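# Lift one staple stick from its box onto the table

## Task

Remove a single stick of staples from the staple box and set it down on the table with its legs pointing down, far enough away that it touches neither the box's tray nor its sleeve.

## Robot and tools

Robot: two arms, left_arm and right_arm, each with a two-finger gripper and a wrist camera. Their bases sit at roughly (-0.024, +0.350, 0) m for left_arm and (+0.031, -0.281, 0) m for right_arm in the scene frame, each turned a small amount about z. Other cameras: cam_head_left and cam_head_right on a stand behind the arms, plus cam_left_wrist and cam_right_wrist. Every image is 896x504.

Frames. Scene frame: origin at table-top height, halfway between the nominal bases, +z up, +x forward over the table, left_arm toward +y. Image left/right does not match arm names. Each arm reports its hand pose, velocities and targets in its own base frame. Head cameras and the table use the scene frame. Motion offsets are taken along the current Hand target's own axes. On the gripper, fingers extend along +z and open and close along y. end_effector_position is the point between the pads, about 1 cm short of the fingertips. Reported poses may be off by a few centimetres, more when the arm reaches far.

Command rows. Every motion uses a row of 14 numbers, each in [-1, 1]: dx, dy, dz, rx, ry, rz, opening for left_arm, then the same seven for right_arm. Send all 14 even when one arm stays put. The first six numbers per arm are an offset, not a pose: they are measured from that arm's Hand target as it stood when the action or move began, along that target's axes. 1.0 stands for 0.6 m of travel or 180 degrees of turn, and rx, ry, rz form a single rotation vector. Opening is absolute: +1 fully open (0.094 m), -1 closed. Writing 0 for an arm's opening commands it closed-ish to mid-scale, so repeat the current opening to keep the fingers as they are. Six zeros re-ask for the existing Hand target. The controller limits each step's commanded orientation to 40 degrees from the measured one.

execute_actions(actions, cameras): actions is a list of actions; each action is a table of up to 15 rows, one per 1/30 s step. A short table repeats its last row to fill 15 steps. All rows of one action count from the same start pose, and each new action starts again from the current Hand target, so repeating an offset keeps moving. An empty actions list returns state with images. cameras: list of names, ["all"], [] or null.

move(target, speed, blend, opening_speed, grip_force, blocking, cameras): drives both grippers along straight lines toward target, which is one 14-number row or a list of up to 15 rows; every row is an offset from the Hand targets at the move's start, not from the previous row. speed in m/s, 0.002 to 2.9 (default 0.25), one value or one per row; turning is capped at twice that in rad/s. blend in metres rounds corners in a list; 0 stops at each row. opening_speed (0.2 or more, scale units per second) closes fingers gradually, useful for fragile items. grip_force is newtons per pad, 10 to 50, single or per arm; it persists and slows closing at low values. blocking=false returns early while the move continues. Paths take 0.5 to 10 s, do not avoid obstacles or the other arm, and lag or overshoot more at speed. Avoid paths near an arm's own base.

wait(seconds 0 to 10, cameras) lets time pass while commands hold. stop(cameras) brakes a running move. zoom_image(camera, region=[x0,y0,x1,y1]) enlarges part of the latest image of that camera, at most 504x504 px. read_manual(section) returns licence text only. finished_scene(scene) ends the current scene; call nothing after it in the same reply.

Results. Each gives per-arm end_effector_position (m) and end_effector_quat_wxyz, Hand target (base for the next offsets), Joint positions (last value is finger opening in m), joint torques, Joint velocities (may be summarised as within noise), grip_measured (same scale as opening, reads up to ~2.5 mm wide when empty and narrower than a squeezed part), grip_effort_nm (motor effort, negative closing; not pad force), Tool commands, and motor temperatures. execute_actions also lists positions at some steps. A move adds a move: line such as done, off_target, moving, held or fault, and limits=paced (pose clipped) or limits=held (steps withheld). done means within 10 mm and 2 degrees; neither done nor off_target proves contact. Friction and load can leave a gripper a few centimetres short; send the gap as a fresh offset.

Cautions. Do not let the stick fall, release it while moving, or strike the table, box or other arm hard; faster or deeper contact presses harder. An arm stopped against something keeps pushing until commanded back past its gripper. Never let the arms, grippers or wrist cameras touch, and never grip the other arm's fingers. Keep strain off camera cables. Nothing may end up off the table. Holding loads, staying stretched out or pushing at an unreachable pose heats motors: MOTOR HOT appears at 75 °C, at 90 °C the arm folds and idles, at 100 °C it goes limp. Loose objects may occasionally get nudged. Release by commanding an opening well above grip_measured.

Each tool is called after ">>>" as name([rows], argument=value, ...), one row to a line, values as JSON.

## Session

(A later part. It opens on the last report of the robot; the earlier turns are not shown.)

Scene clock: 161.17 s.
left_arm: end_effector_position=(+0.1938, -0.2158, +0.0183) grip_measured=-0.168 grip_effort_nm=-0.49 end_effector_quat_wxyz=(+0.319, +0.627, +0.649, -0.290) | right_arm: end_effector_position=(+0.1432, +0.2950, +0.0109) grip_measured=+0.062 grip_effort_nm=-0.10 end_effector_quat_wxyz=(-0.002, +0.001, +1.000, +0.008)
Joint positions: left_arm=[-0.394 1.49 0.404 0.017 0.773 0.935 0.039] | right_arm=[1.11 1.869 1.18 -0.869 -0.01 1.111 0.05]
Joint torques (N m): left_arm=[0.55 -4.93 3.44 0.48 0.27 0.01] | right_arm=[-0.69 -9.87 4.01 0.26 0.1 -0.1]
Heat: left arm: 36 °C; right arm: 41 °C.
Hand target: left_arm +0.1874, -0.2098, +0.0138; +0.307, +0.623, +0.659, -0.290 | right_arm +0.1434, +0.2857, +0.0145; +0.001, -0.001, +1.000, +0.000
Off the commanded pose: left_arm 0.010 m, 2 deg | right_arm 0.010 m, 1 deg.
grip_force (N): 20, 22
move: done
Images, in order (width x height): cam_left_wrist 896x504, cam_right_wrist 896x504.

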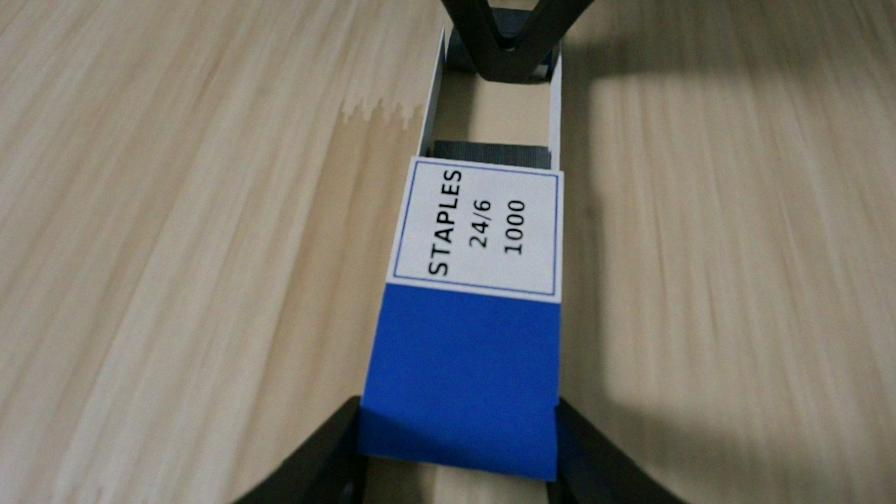

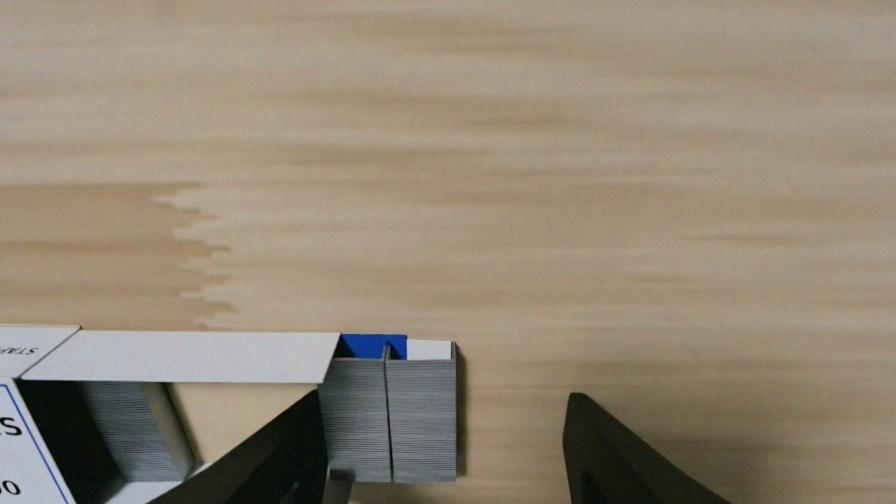

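>>> move([
  [0,0,0,0,0,0,0.2,0,0.0155,-0.03,0,0,0,0.06],
  [0,0,-0.13,0,0,0,0.2,-0.0043,0.0188,-0.101,0,0,0,0.06],
  [0,0,-0.13,0,0,0,0.2,-0.0043,0.0188,-0.101,0,0,-0.5,0.2],
], speed=[0.06,0.2,0.3], blend=[0,0.02,0], cameras=["cam_right_wrist","cam_head_left","cam_left_wrist"])

>>> zoom_image(camera="cam_right_wrist", region=[340, 200, 560, 420])

Scene clock: 170.67 s.
left_arm: end_effector_position=(+0.1773, -0.1481, +0.0549) grip_measured=+0.199 grip_effort_nm=0.07 end_effector_quat_wxyz=(+0.296, +0.624, +0.664, -0.287) | right_arm: end_effector_position=(+0.1432, +0.2912, +0.0613) grip_measured=+0.198 grip_effort_nm=0.12 end_effector_quat_wxyz=(+0.019, +0.704, -0.710, +0.006)
Joint positions: left_arm=[-0.081 1.279 0.507 -0.655 0.839 1.362 0.056] | right_arm=[1.11 1.84 1.354 -1.125 -0.001 -0.451 0.056]
Joint torques (N m): left_arm=[0.51 -2.11 8.29 0.14 0.62 0.06] | right_arm=[0.21 -10.25 6.91 0.27 0.01 -0.11]
Heat: left arm: 37 °C; right arm: 41 °C.
Hand target: left_arm +0.1842, -0.1501, +0.0640; +0.307, +0.623, +0.659, -0.290 | right_arm +0.1459, +0.2970, +0.0751; -0.001, +0.708, -0.706, +0.001
Off the commanded pose: left_arm 0.012 m, 1 deg | right_arm 0.015 m, 2 deg.
grip_force (N): 20, 22
move: off_target (left_arm, right_arm); target 3's new opening was sent with right_arm's hand 0.015 m and 2 deg from that target
Images, in order (width x height): cam_head_left 896x504, cam_left_wrist 896x504, cam_right_wrist 896x504.

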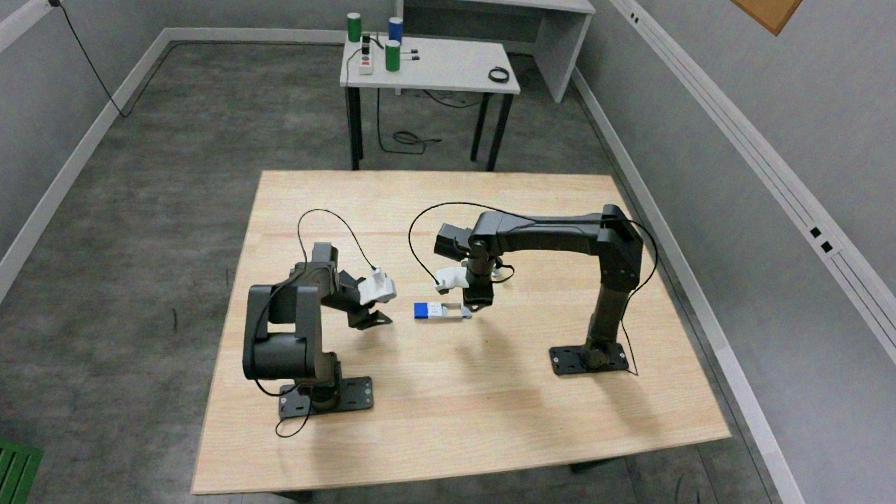

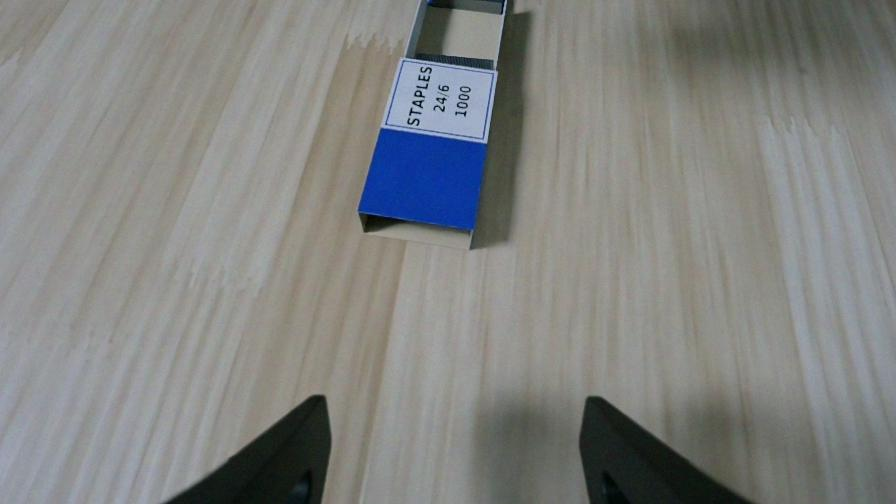

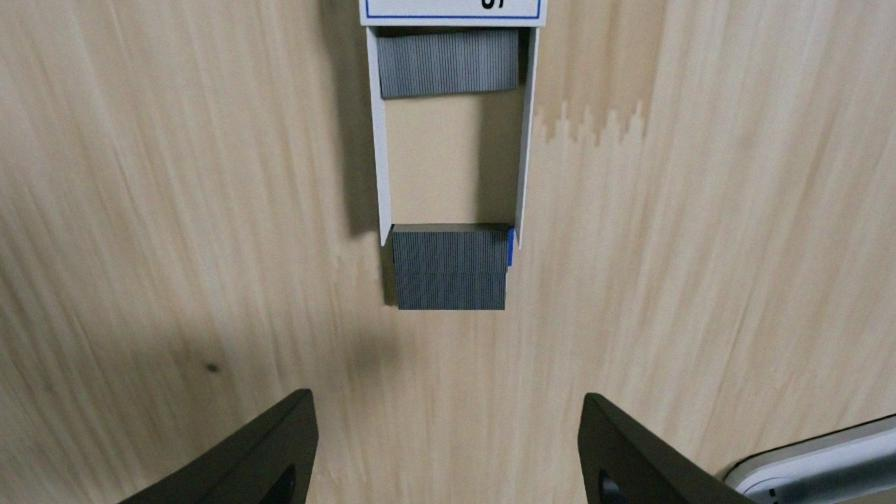

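Scaled by 2.291.

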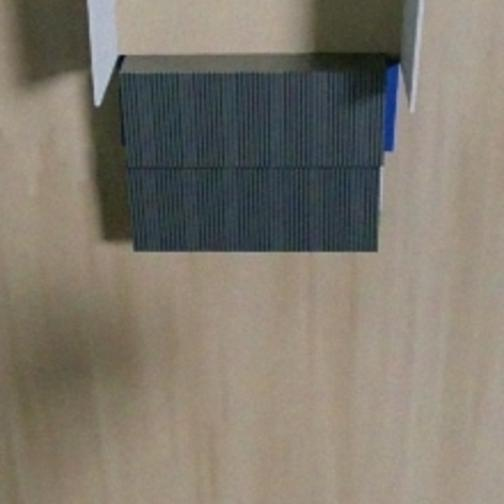

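>>> move(target=[0,0,0,0,0,0,0.2,0.009,0.0037,0.0785,0,0,0,0.1], speed=0.12, cameras=["cam_right_wrist"])

Scene clock: 174.10 s.
left_arm: end_effector_position=(+0.1773, -0.1481, +0.0549) grip_measured=+0.199 grip_effort_nm=0.06 end_effector_quat_wxyz=(+0.296, +0.624, +0.664, -0.287) | right_arm: end_effector_position=(+0.1429, +0.2908, +0.0301) grip_measured=+0.102 grip_effort_nm=-0.11 end_effector_quat_wxyz=(+0.001, +0.704, -0.710, +0.000)
Joint positions: left_arm=[-0.081 1.279 0.507 -0.655 0.839 1.362 0.056] | right_arm=[1.11 1.84 1.225 -0.958 -0.001 -0.453 0.052]
Joint torques (N m): left_arm=[0.54 -2.11 8.31 0.15 0.62 0.07] | right_arm=[0.03 -7.69 4.9 0.57 0.01 -0.11]
Heat: left arm: 37 °C; right arm: 41 °C.
Hand target: left_arm +0.1842, -0.1501, +0.0640; +0.307, +0.623, +0.659, -0.290 | right_arm +0.1437, +0.2916, +0.0280; -0.001, +0.708, -0.707, +0.001
Off the commanded pose: left_arm 0.012 m, 1 deg | right_arm 0.002 m, 1 deg.
grip_force (N): 20, 22
move: off_target (left_arm)
Images, in order (width x height): cam_right_wrist 896x504.

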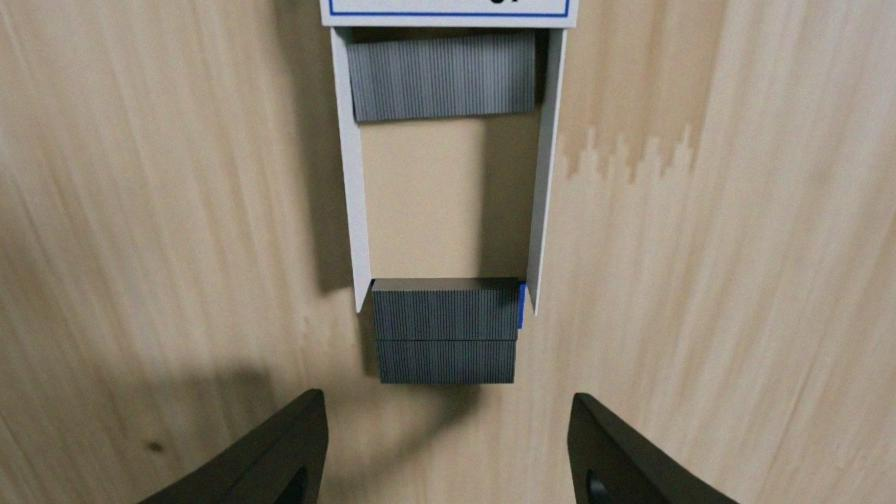

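>>> move([
  [0,0,0,0,0,0,0.2,0,0,0.0265,0,0,0,0.1],
  [0,0,0,0,0,0,0.2,0,0,0.0265,0,0,0,-0.42],
], speed=0.06, opening_speed=0.3, grip_force=[20,25], cameras=["cam_right_wrist"])

Scene clock: 178.43 s.
left_arm: end_effector_position=(+0.1773, -0.1481, +0.0549) grip_measured=+0.199 grip_effort_nm=0.06 end_effector_quat_wxyz=(+0.296, +0.624, +0.664, -0.287) | right_arm: end_effector_position=(+0.1436, +0.2920, +0.0170) grip_measured=-0.418 grip_effort_nm=-0.11 end_effector_quat_wxyz=(-0.003, +0.704, -0.710, -0.002)
Joint positions: left_arm=[-0.081 1.279 0.507 -0.655 0.839 1.362 0.056] | right_arm=[1.11 1.855 1.188 -0.896 -0.001 -0.453 0.027]
Joint torques (N m): left_arm=[0.55 -2.09 8.28 0.14 0.63 0.07] | right_arm=[0.01 -7.08 4.79 0.6 0.01 -0.1]
Heat: left arm: 38 °C; right arm: 41 °C.
Hand target: left_arm +0.1842, -0.1501, +0.0640; +0.307, +0.623, +0.659, -0.290 | right_arm +0.1438, +0.2916, +0.0121; -0.001, +0.708, -0.707, +0.001
Off the commanded pose: left_arm 0.012 m, 1 deg | right_arm 0.005 m, 1 deg.
grip_force (N): 20, 25
move: off_target (left_arm)
Images, in order (width x height): cam_right_wrist 896x504.

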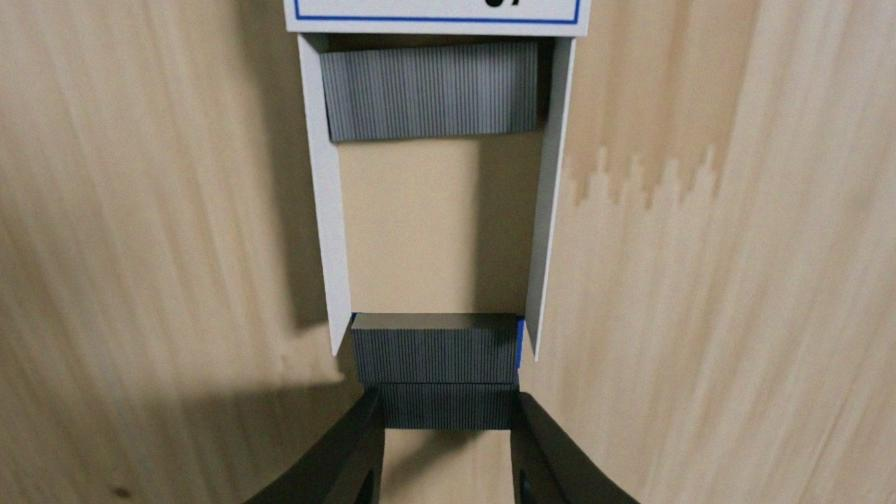

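>>> move([
  [0,0,0,0,0,0,0.2,0,0,-0.005,0,0,0,-0.418],
  [0,0,0,0,0,0,0.2,0,0,-0.005,0,0,0,0.0],
  [0,0,0,0,0,0,0.2,0,0,0.006,0,0,0,0.0],
], speed=0.06, opening_speed=1, cameras=["cam_right_wrist"])

>>> zoom_image(camera="cam_right_wrist", region=[300, 300, 600, 504])

Scene clock: 182.53 s.
left_arm: end_effector_position=(+0.1773, -0.1481, +0.0549) grip_measured=+0.199 grip_effort_nm=0.06 end_effector_quat_wxyz=(+0.296, +0.624, +0.664, -0.287) | right_arm: end_effector_position=(+0.1437, +0.2922, +0.0142) grip_measured=-0.002 grip_effort_nm=0.12 end_effector_quat_wxyz=(-0.004, +0.704, -0.710, -0.002)
Joint positions: left_arm=[-0.081 1.279 0.507 -0.655 0.839 1.362 0.056] | right_arm=[1.11 1.86 1.181 -0.884 -0.001 -0.453 0.047]
Joint torques (N m): left_arm=[0.51 -2.07 8.27 0.14 0.63 0.07] | right_arm=[0.03 -6.98 4.7 0.61 0.01 -0.09]
Heat: left arm: 38 °C; right arm: 41 °C.
Hand target: left_arm +0.1842, -0.1501, +0.0640; +0.307, +0.623, +0.659, -0.290 | right_arm +0.1437, +0.2915, +0.0085; -0.001, +0.708, -0.707, +0.001
Off the commanded pose: left_arm 0.012 m, 1 deg | right_arm 0.006 m, 1 deg.
grip_force (N): 20, 25
move: off_target (left_arm)
Images, in order (width x height): cam_right_wrist 896x504.

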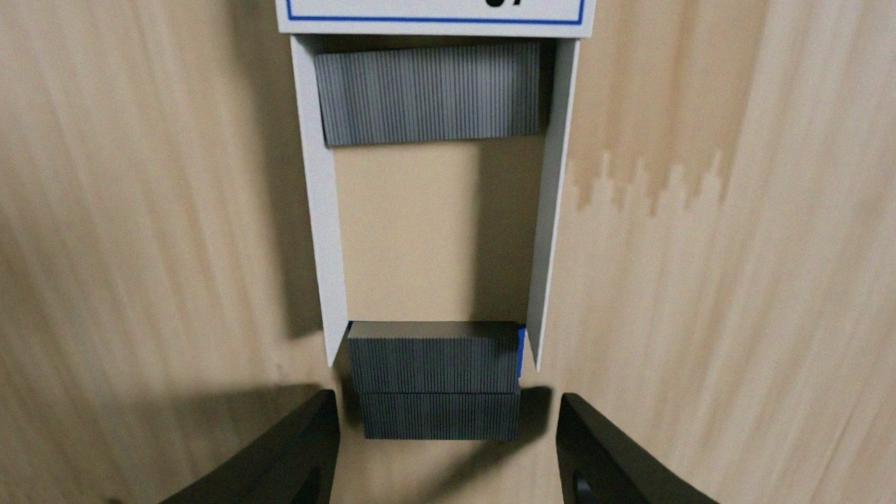

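Scaled by 1.680.

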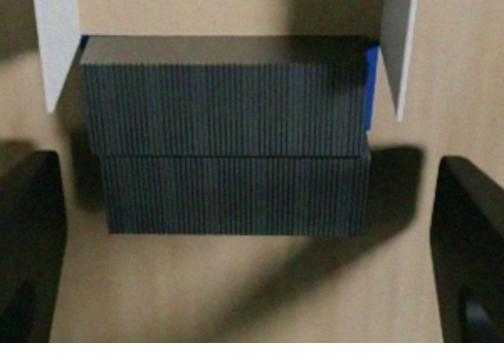

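>>> move([
  [0,0,0,0,0,0,0.2,0.0005,0,0.006,0,0,0,0.0],
  [0,0,0,0,0,0,0.2,0.0005,0,0.006,0,0,0,-0.46],
], speed=0.05, opening_speed=0.3, cameras=["cam_right_wrist"])

>>> zoom_image(camera="cam_right_wrist", region=[300, 300, 600, 504])

Scene clock: 186.67 s.
left_arm: end_effector_position=(+0.1773, -0.1481, +0.0549) grip_measured=+0.199 grip_effort_nm=0.06 end_effector_quat_wxyz=(+0.296, +0.624, +0.664, -0.287) | right_arm: end_effector_position=(+0.1439, +0.2925, +0.0109) grip_measured=-0.330 grip_effort_nm=-0.56 end_effector_quat_wxyz=(-0.005, +0.705, -0.709, -0.002)
Joint positions: left_arm=[-0.081 1.279 0.507 -0.655 0.839 1.362 0.056] | right_arm=[1.11 1.864 1.173 -0.868 0 -0.454 0.031]
Joint torques (N m): left_arm=[0.55 -2.1 8.25 0.14 0.62 0.09] | right_arm=[-0.02 -6.97 4.63 0.59 0 -0.1]
Heat: left arm: 38 °C; right arm: 41 °C.
Hand target: left_arm +0.1842, -0.1501, +0.0640; +0.307, +0.623, +0.659, -0.290 | right_arm +0.1438, +0.2913, +0.0049; -0.001, +0.708, -0.706, +0.001
Off the commanded pose: left_arm 0.012 m, 1 deg | right_arm 0.006 m, 1 deg.
grip_force (N): 20, 25
move: off_target (left_arm)
Images, in order (width x height): cam_right_wrist 896x504.

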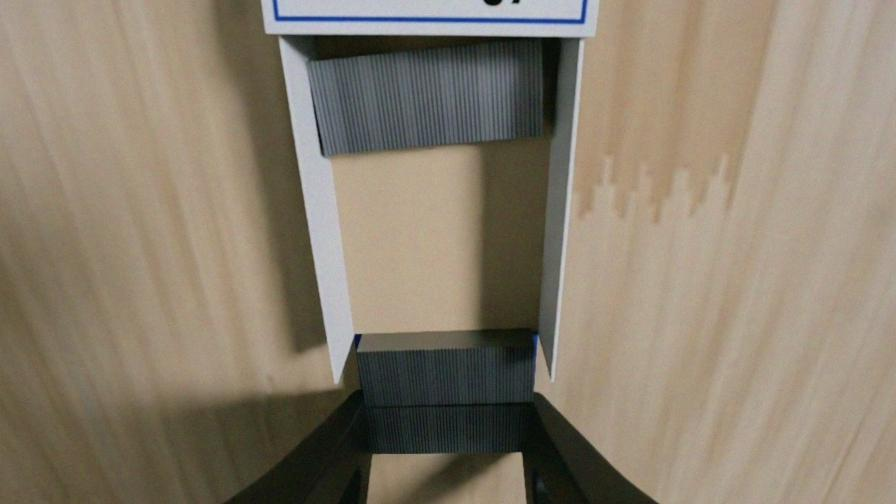

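Scaled by 1.680.

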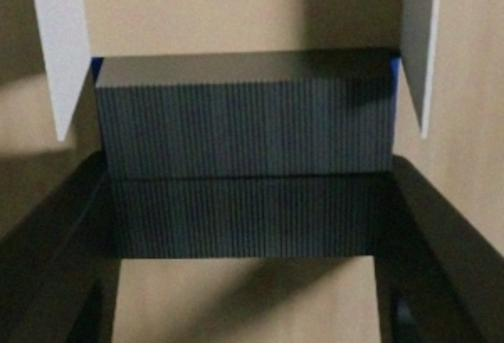

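>>> move([
  [0,0,0,0,0,0,0.2,0,0,-0.085,0,0,0,-0.46],
  [0,0,0,0,0,0,0.2,0.145,-0.027,-0.085,0,0,0,-0.46],
], speed=[0.06,0.15], cameras=["cam_right_wrist","cam_head_right"])

>>> zoom_image(camera="cam_right_wrist", region=[300, 0, 600, 504])

Scene clock: 192.70 s.
left_arm: end_effector_position=(+0.1773, -0.1481, +0.0549) grip_measured=+0.199 grip_effort_nm=0.07 end_effector_quat_wxyz=(+0.296, +0.624, +0.664, -0.287) | right_arm: end_effector_position=(+0.1580, +0.2031, +0.0509) grip_measured=-0.330 grip_effort_nm=-0.56 end_effector_quat_wxyz=(+0.014, +0.705, -0.709, +0.003)
Joint positions: left_arm=[-0.081 1.279 0.507 -0.655 0.839 1.362 0.056] | right_arm=[0.908 1.594 1.026 -1.033 0.003 -0.659 0.031]
Joint torques (N m): left_arm=[0.55 -2.07 8.27 0.14 0.62 0.07] | right_arm=[-0.42 -7.94 4.85 0.51 -0.02 -0.1]
Heat: left arm: 38 °C; right arm: 41 °C.
Hand target: left_arm +0.1842, -0.1501, +0.0640; +0.307, +0.623, +0.659, -0.290 | right_arm +0.1601, +0.2043, +0.0560; -0.001, +0.708, -0.707, +0.001
Off the commanded pose: left_arm 0.012 m, 1 deg | right_arm 0.006 m, 2 deg.
grip_force (N): 20, 25
move: off_target (left_arm)
Images, in order (width x height): cam_head_right 896x504, cam_right_wrist 896x504.

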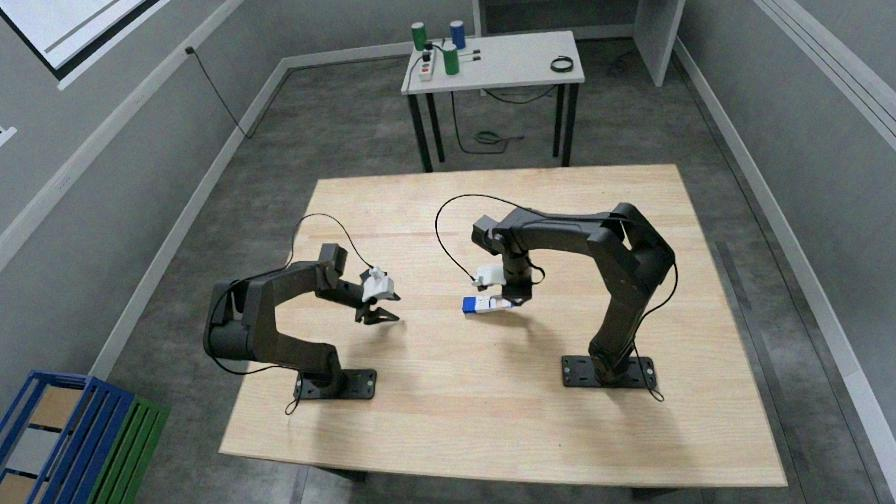

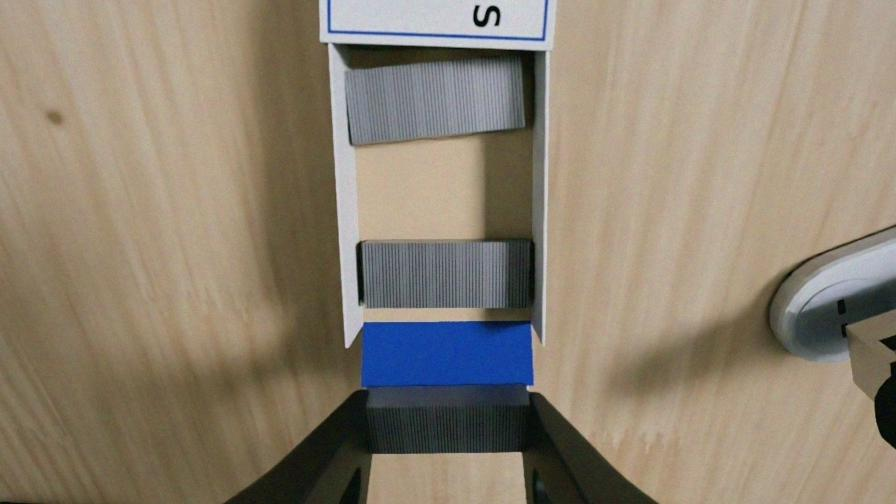

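Scaled by 1.000.

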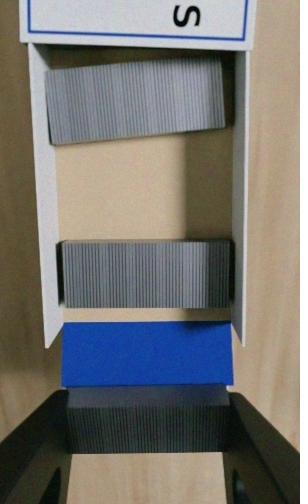

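>>> move([
  [0,0,0,0,0,0,0.2,0,0,0.083,0,0,0,-0.46],
  [0,0,0,0,0,0,0.2,0,0,0.083,0,0,0,0.0],
  [0,0,0,0,0,0,0.2,0,0,0.055,0,0,0,0.0],
], speed=0.06, opening_speed=0.4, cameras=["cam_right_wrist","cam_head_left"])

>>> zoom_image(camera="cam_right_wrist", region=[300, 250, 600, 504])

Scene clock: 199.27 s.
left_arm: end_effector_position=(+0.1773, -0.1481, +0.0549) grip_measured=+0.199 grip_effort_nm=0.06 end_effector_quat_wxyz=(+0.296, +0.624, +0.664, -0.287) | right_arm: end_effector_position=(+0.1541, +0.1981, +0.0125) grip_measured=-0.002 grip_effort_nm=0.12 end_effector_quat_wxyz=(+0.017, +0.706, -0.708, +0.004)
Joint positions: left_arm=[-0.081 1.279 0.507 -0.655 0.839 1.362 0.056] | right_arm=[0.908 1.637 0.905 -0.873 0.003 -0.661 0.047]
Joint torques (N m): left_arm=[0.54 -2.04 8.31 0.14 0.61 0.08] | right_arm=[-0.46 -7.6 6.64 0.28 -0.03 -0.1]
Heat: left arm: 38 °C; right arm: 41 °C.
Hand target: left_arm +0.1842, -0.1501, +0.0640; +0.307, +0.623, +0.659, -0.290 | right_arm +0.1602, +0.2044, +0.0230; -0.001, +0.708, -0.706, +0.001
Off the commanded pose: left_arm 0.012 m, 1 deg | right_arm 0.014 m, 2 deg.
grip_force (N): 20, 25
move: off_target (left_arm, right_arm)
Images, in order (width x height): cam_head_left 896x504, cam_right_wrist 896x504.

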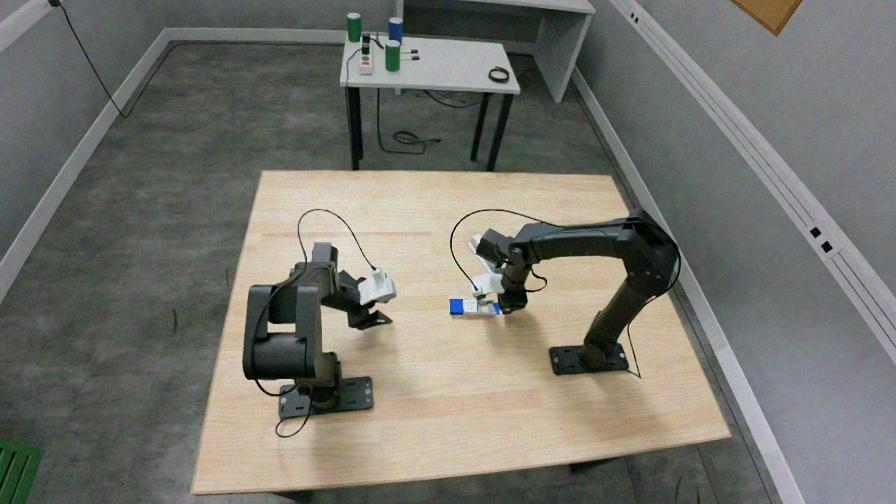

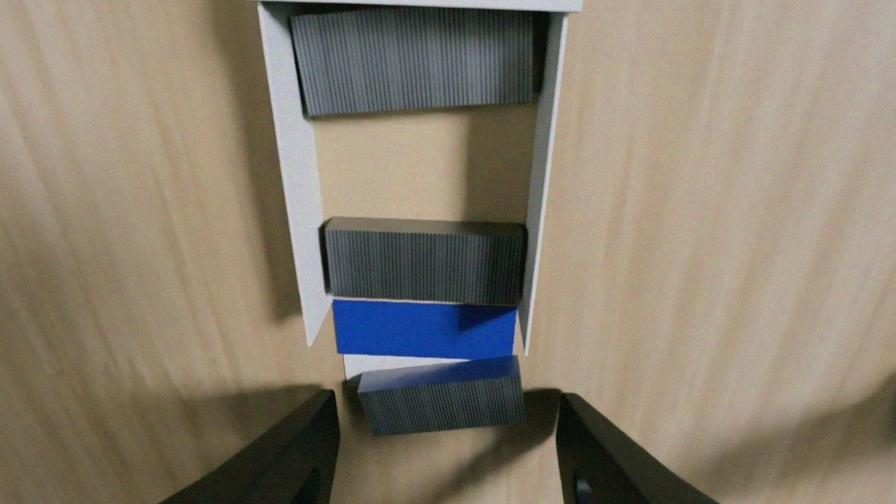

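Scaled by 1.680.

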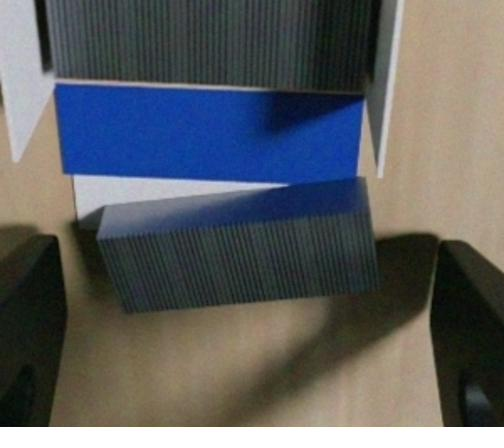

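>>> move(target=[0,0,0,0,0,0,0.2,0.009,0,0.008,0,0,0,-0.46], speed=0.05, opening_speed=0.3, cameras=["cam_right_wrist"])

>>> zoom_image(camera="cam_right_wrist", region=[300, 250, 600, 504])

Scene clock: 204.17 s.
left_arm: end_effector_position=(+0.1773, -0.1481, +0.0549) grip_measured=+0.199 grip_effort_nm=0.06 end_effector_quat_wxyz=(+0.296, +0.624, +0.664, -0.287) | right_arm: end_effector_position=(+0.1566, +0.1965, +0.0125) grip_measured=-0.348 grip_effort_nm=-0.56 end_effector_quat_wxyz=(+0.016, +0.706, -0.708, +0.003)
Joint positions: left_arm=[-0.081 1.279 0.507 -0.655 0.839 1.362 0.056] | right_arm=[0.896 1.637 0.905 -0.872 0.003 -0.673 0.031]
Joint torques (N m): left_arm=[0.53 -2.07 8.28 0.16 0.61 0.07] | right_arm=[-0.55 -8.09 4.68 0.51 -0.02 -0.1]
Heat: left arm: 38 °C; right arm: 40 °C.
Hand target: left_arm +0.1842, -0.1501, +0.0640; +0.307, +0.623, +0.659, -0.290 | right_arm +0.1601, +0.1989, +0.0182; -0.001, +0.708, -0.706, +0.001
Off the commanded pose: left_arm 0.012 m, 1 deg | right_arm 0.007 m, 2 deg.
grip_force (N): 20, 25
move: off_target (left_arm)
Images, in order (width x height): cam_right_wrist 896x504.

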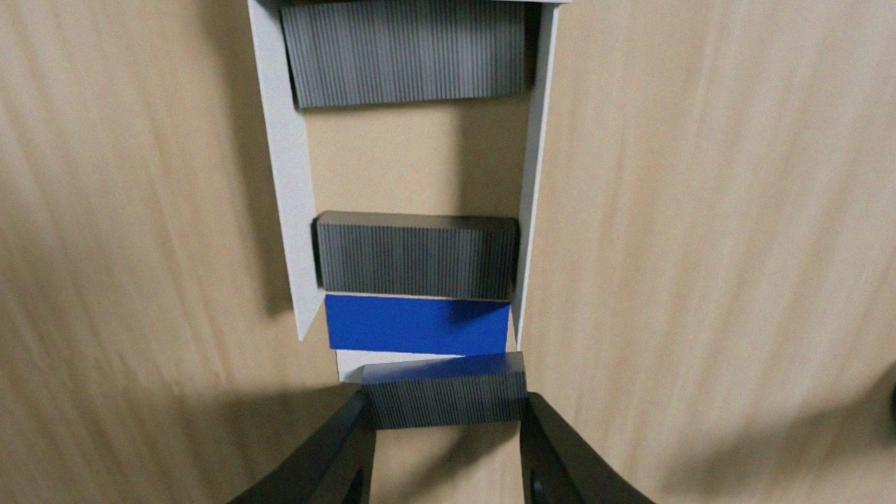

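Scaled by 1.680.

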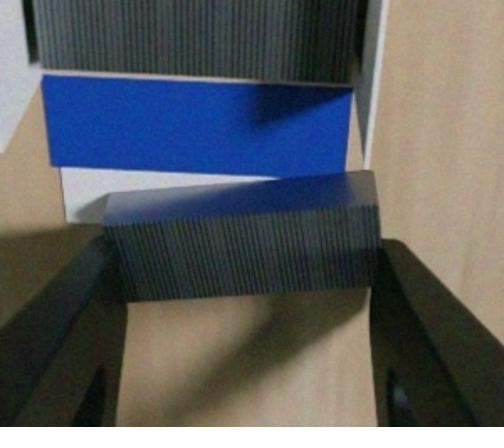

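>>> move(target=[0,0,0,0,0,0,0.2,0.01,0,-0.08,0,0,0,-0.46], speed=0.06, cameras=["cam_right_wrist"])

Scene clock: 206.07 s.
left_arm: end_effector_position=(+0.1773, -0.1481, +0.0549) grip_measured=+0.199 grip_effort_nm=0.07 end_effector_quat_wxyz=(+0.296, +0.624, +0.664, -0.287) | right_arm: end_effector_position=(+0.1548, +0.1885, +0.0547) grip_measured=-0.348 grip_effort_nm=-0.56 end_effector_quat_wxyz=(+0.019, +0.706, -0.708, +0.003)
Joint positions: left_arm=[-0.081 1.279 0.507 -0.655 0.839 1.362 0.056] | right_arm=[0.881 1.546 0.994 -1.056 0.003 -0.688 0.031]
Joint torques (N m): left_arm=[0.55 -2.06 8.32 0.14 0.61 0.09] | right_arm=[-0.54 -7.41 6.91 0.26 -0.03 -0.11]
Heat: left arm: 38 °C; right arm: 40 °C.
Hand target: left_arm +0.1842, -0.1501, +0.0640; +0.307, +0.623, +0.659, -0.290 | right_arm +0.1601, +0.1930, +0.0661; -0.001, +0.708, -0.707, +0.001
Off the commanded pose: left_arm 0.012 m, 1 deg | right_arm 0.013 m, 2 deg.
grip_force (N): 20, 25
move: off_target (left_arm, right_arm)
Images, in order (width x height): cam_right_wrist 896x504.

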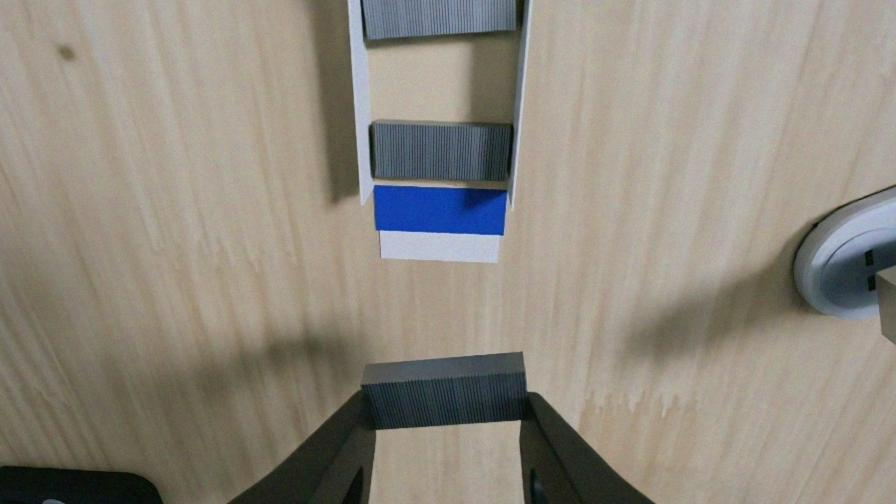

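>>> move(target=[0,0,0,0,0,0,0.2,-0.133,0.183,-0.01,0,0,0,-0.46], speed=0.15, cameras=["cam_right_wrist","cam_head_left"])

Scene clock: 209.77 s.
left_arm: end_effector_position=(+0.1773, -0.1481, +0.0549) grip_measured=+0.199 grip_effort_nm=0.06 end_effector_quat_wxyz=(+0.296, +0.624, +0.664, -0.287) | right_arm: end_effector_position=(+0.0494, +0.2668, +0.0682) grip_measured=-0.348 grip_effort_nm=-0.56 end_effector_quat_wxyz=(+0.002, +0.711, -0.704, +0.003)
Joint positions: left_arm=[-0.081 1.279 0.507 -0.655 0.839 1.362 0.056] | right_arm=[1.385 1.606 1.11 -1.082 0.002 -0.195 0.031]
Joint torques (N m): left_arm=[0.53 -2.04 8.27 0.15 0.62 0.08] | right_arm=[0.14 -5.31 7.28 0.33 -0.02 0.08]
Heat: left arm: 38 °C; right arm: 41 °C.
Hand target: left_arm +0.1842, -0.1501, +0.0640; +0.307, +0.623, +0.659, -0.290 | right_arm +0.0500, +0.2726, +0.0720; -0.001, +0.708, -0.706, +0.001
Off the commanded pose: left_arm 0.012 m, 1 deg | right_arm 0.007 m, 1 deg.
grip_force (N): 20, 25
move: off_target (left_arm)
Images, in order (width x height): cam_head_left 896x504, cam_right_wrist 896x504.

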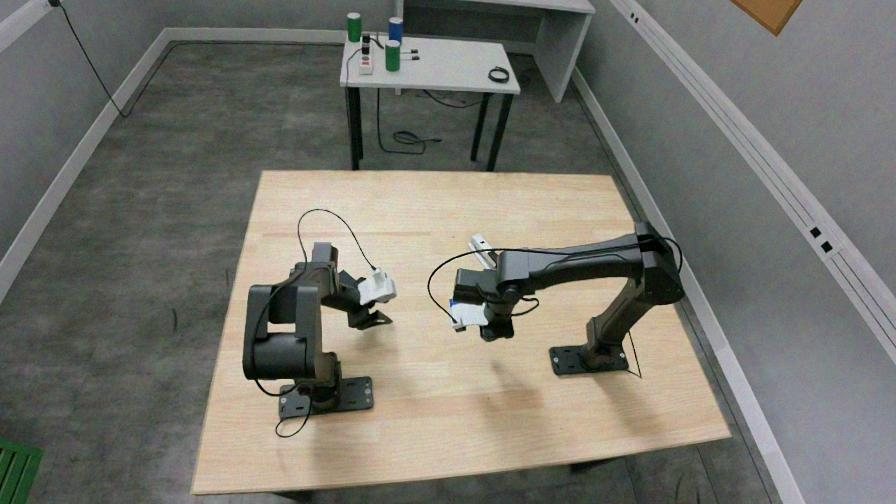

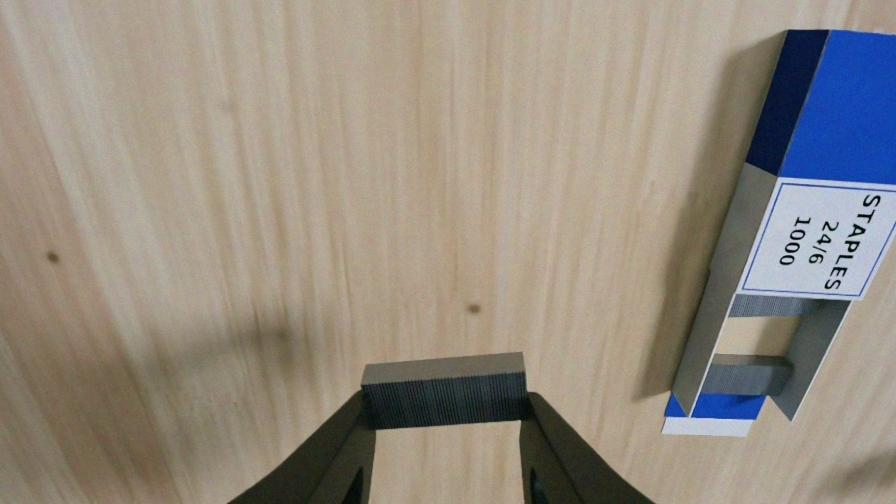

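>>> move([
  [0,0,0,0,0,0,0.2,0,0,0.078,0,0,0,-0.46],
  [0,0,0,0,0,0,0.2,0,0,0.09,0,0,0,-0.46],
], speed=[0.1,0.03], cameras=["cam_right_wrist"])

>>> zoom_image(camera="cam_right_wrist", region=[300, 250, 600, 504])

Scene clock: 212.63 s.
left_arm: end_effector_position=(+0.1773, -0.1481, +0.0549) grip_measured=+0.199 grip_effort_nm=0.06 end_effector_quat_wxyz=(+0.296, +0.624, +0.664, -0.287) | right_arm: end_effector_position=(+0.0504, +0.2721, +0.0216) grip_measured=-0.348 grip_effort_nm=-0.56 end_effector_quat_wxyz=(-0.002, +0.711, -0.704, +0.000)
Joint positions: left_arm=[-0.081 1.279 0.507 -0.655 0.839 1.362 0.056] | right_arm=[1.385 1.679 0.993 -0.881 0.002 -0.195 0.031]
Joint torques (N m): left_arm=[0.5 -2.09 8.25 0.13 0.61 0.07] | right_arm=[0.09 -5.67 4.77 0.6 -0.01 0.08]
Heat: left arm: 38 °C; right arm: 41 °C.
Hand target: left_arm +0.1842, -0.1501, +0.0640; +0.307, +0.623, +0.659, -0.290 | right_arm +0.0501, +0.2725, +0.0179; -0.001, +0.708, -0.706, +0.001
Off the commanded pose: left_arm 0.012 m, 1 deg | right_arm 0.004 m, 0 deg.
grip_force (N): 20, 25
move: off_target (left_arm)
Images, in order (width x height): cam_right_wrist 896x504.

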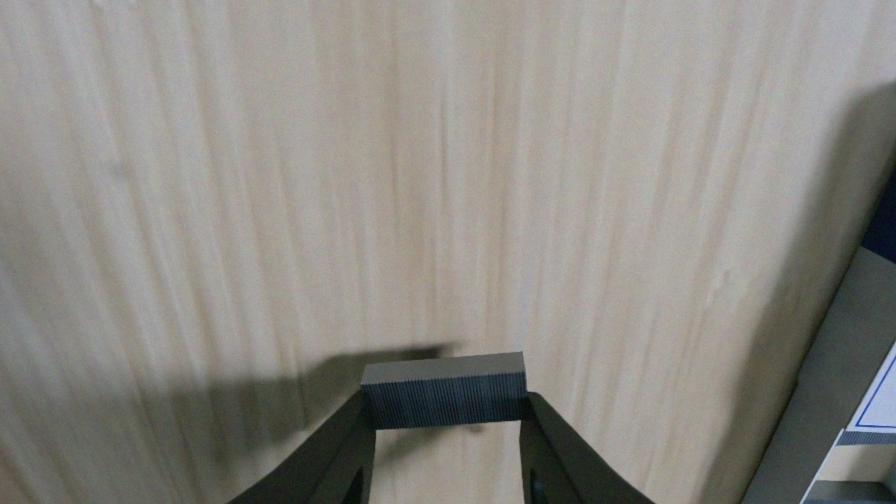

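Scaled by 1.680.

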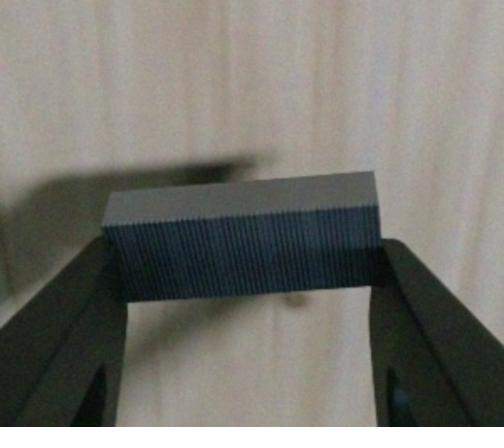

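>>> move([
  [0,0,0,0,0,0,0.2,0,0,0.0175,0,0,0,-0.46],
  [0,0,0,0,0,0,0.2,0,0,0.0175,0,0,0,-0.15],
  [0,0,0,0,0,0,0.2,0,0,-0.1,0,0,0,-0.15],
], speed=[0.03,0.05,0.1], opening_speed=0.3, cameras=["cam_right_wrist","cam_head_left"])

>>> zoom_image(camera="cam_right_wrist", region=[340, 200, 540, 380])

Scene clock: 216.87 s.
left_arm: end_effector_position=(+0.1773, -0.1481, +0.0549) grip_measured=+0.199 grip_effort_nm=0.07 end_effector_quat_wxyz=(+0.296, +0.624, +0.664, -0.287) | right_arm: end_effector_position=(+0.0493, +0.2663, +0.0660) grip_measured=-0.152 grip_effort_nm=0.11 end_effector_quat_wxyz=(+0.016, +0.710, -0.704, +0.012)
Joint positions: left_arm=[-0.081 1.279 0.507 -0.655 0.839 1.362 0.056] | right_arm=[1.385 1.636 1.133 -1.106 0.002 -0.195 0.04]
Joint torques (N m): left_arm=[0.55 -2.11 8.28 0.15 0.62 0.07] | right_arm=[0.14 -8.27 6.89 0.29 -0.01 0.07]
Heat: left arm: 38 °C; right arm: 41 °C.
Hand target: left_arm +0.1842, -0.1501, +0.0640; +0.307, +0.623, +0.659, -0.290 | right_arm +0.0500, +0.2725, +0.0779; -0.001, +0.708, -0.706, +0.001
Off the commanded pose: left_arm 0.012 m, 1 deg | right_arm 0.013 m, 2 deg.
grip_force (N): 20, 25
move: off_target (left_arm, right_arm)
Images, in order (width x height): cam_head_left 896x504, cam_right_wrist 896x504.

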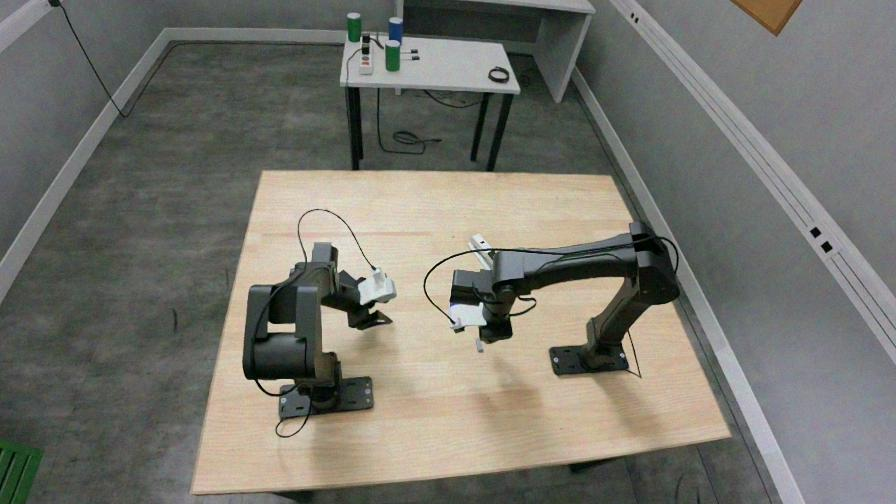

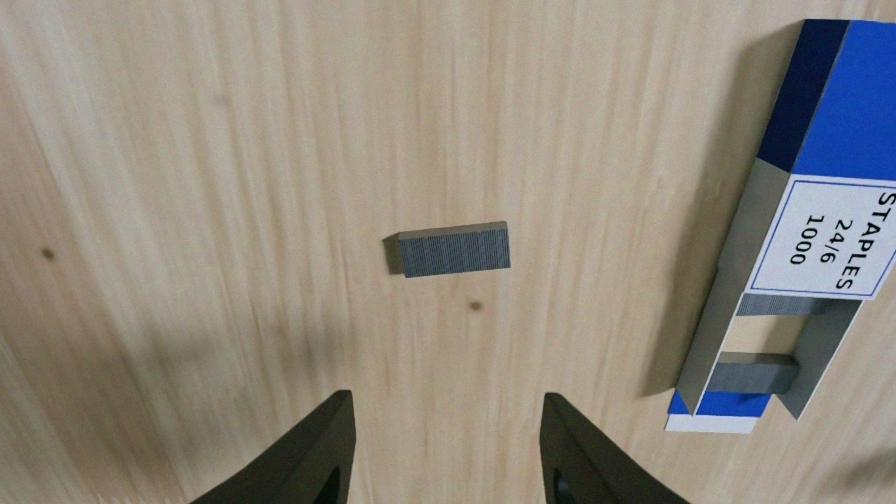

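Scaled by 2.520.

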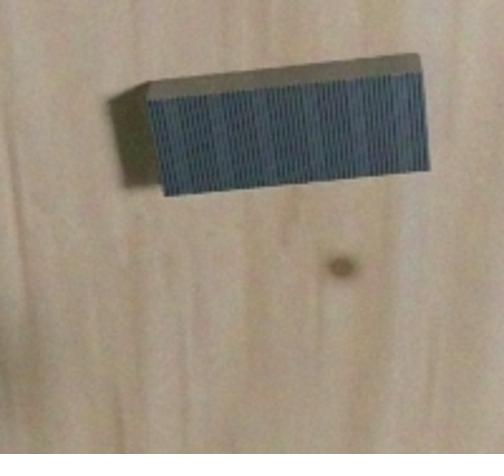

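>>> finished_scene(scene=2)

The scene is finished: the task was done.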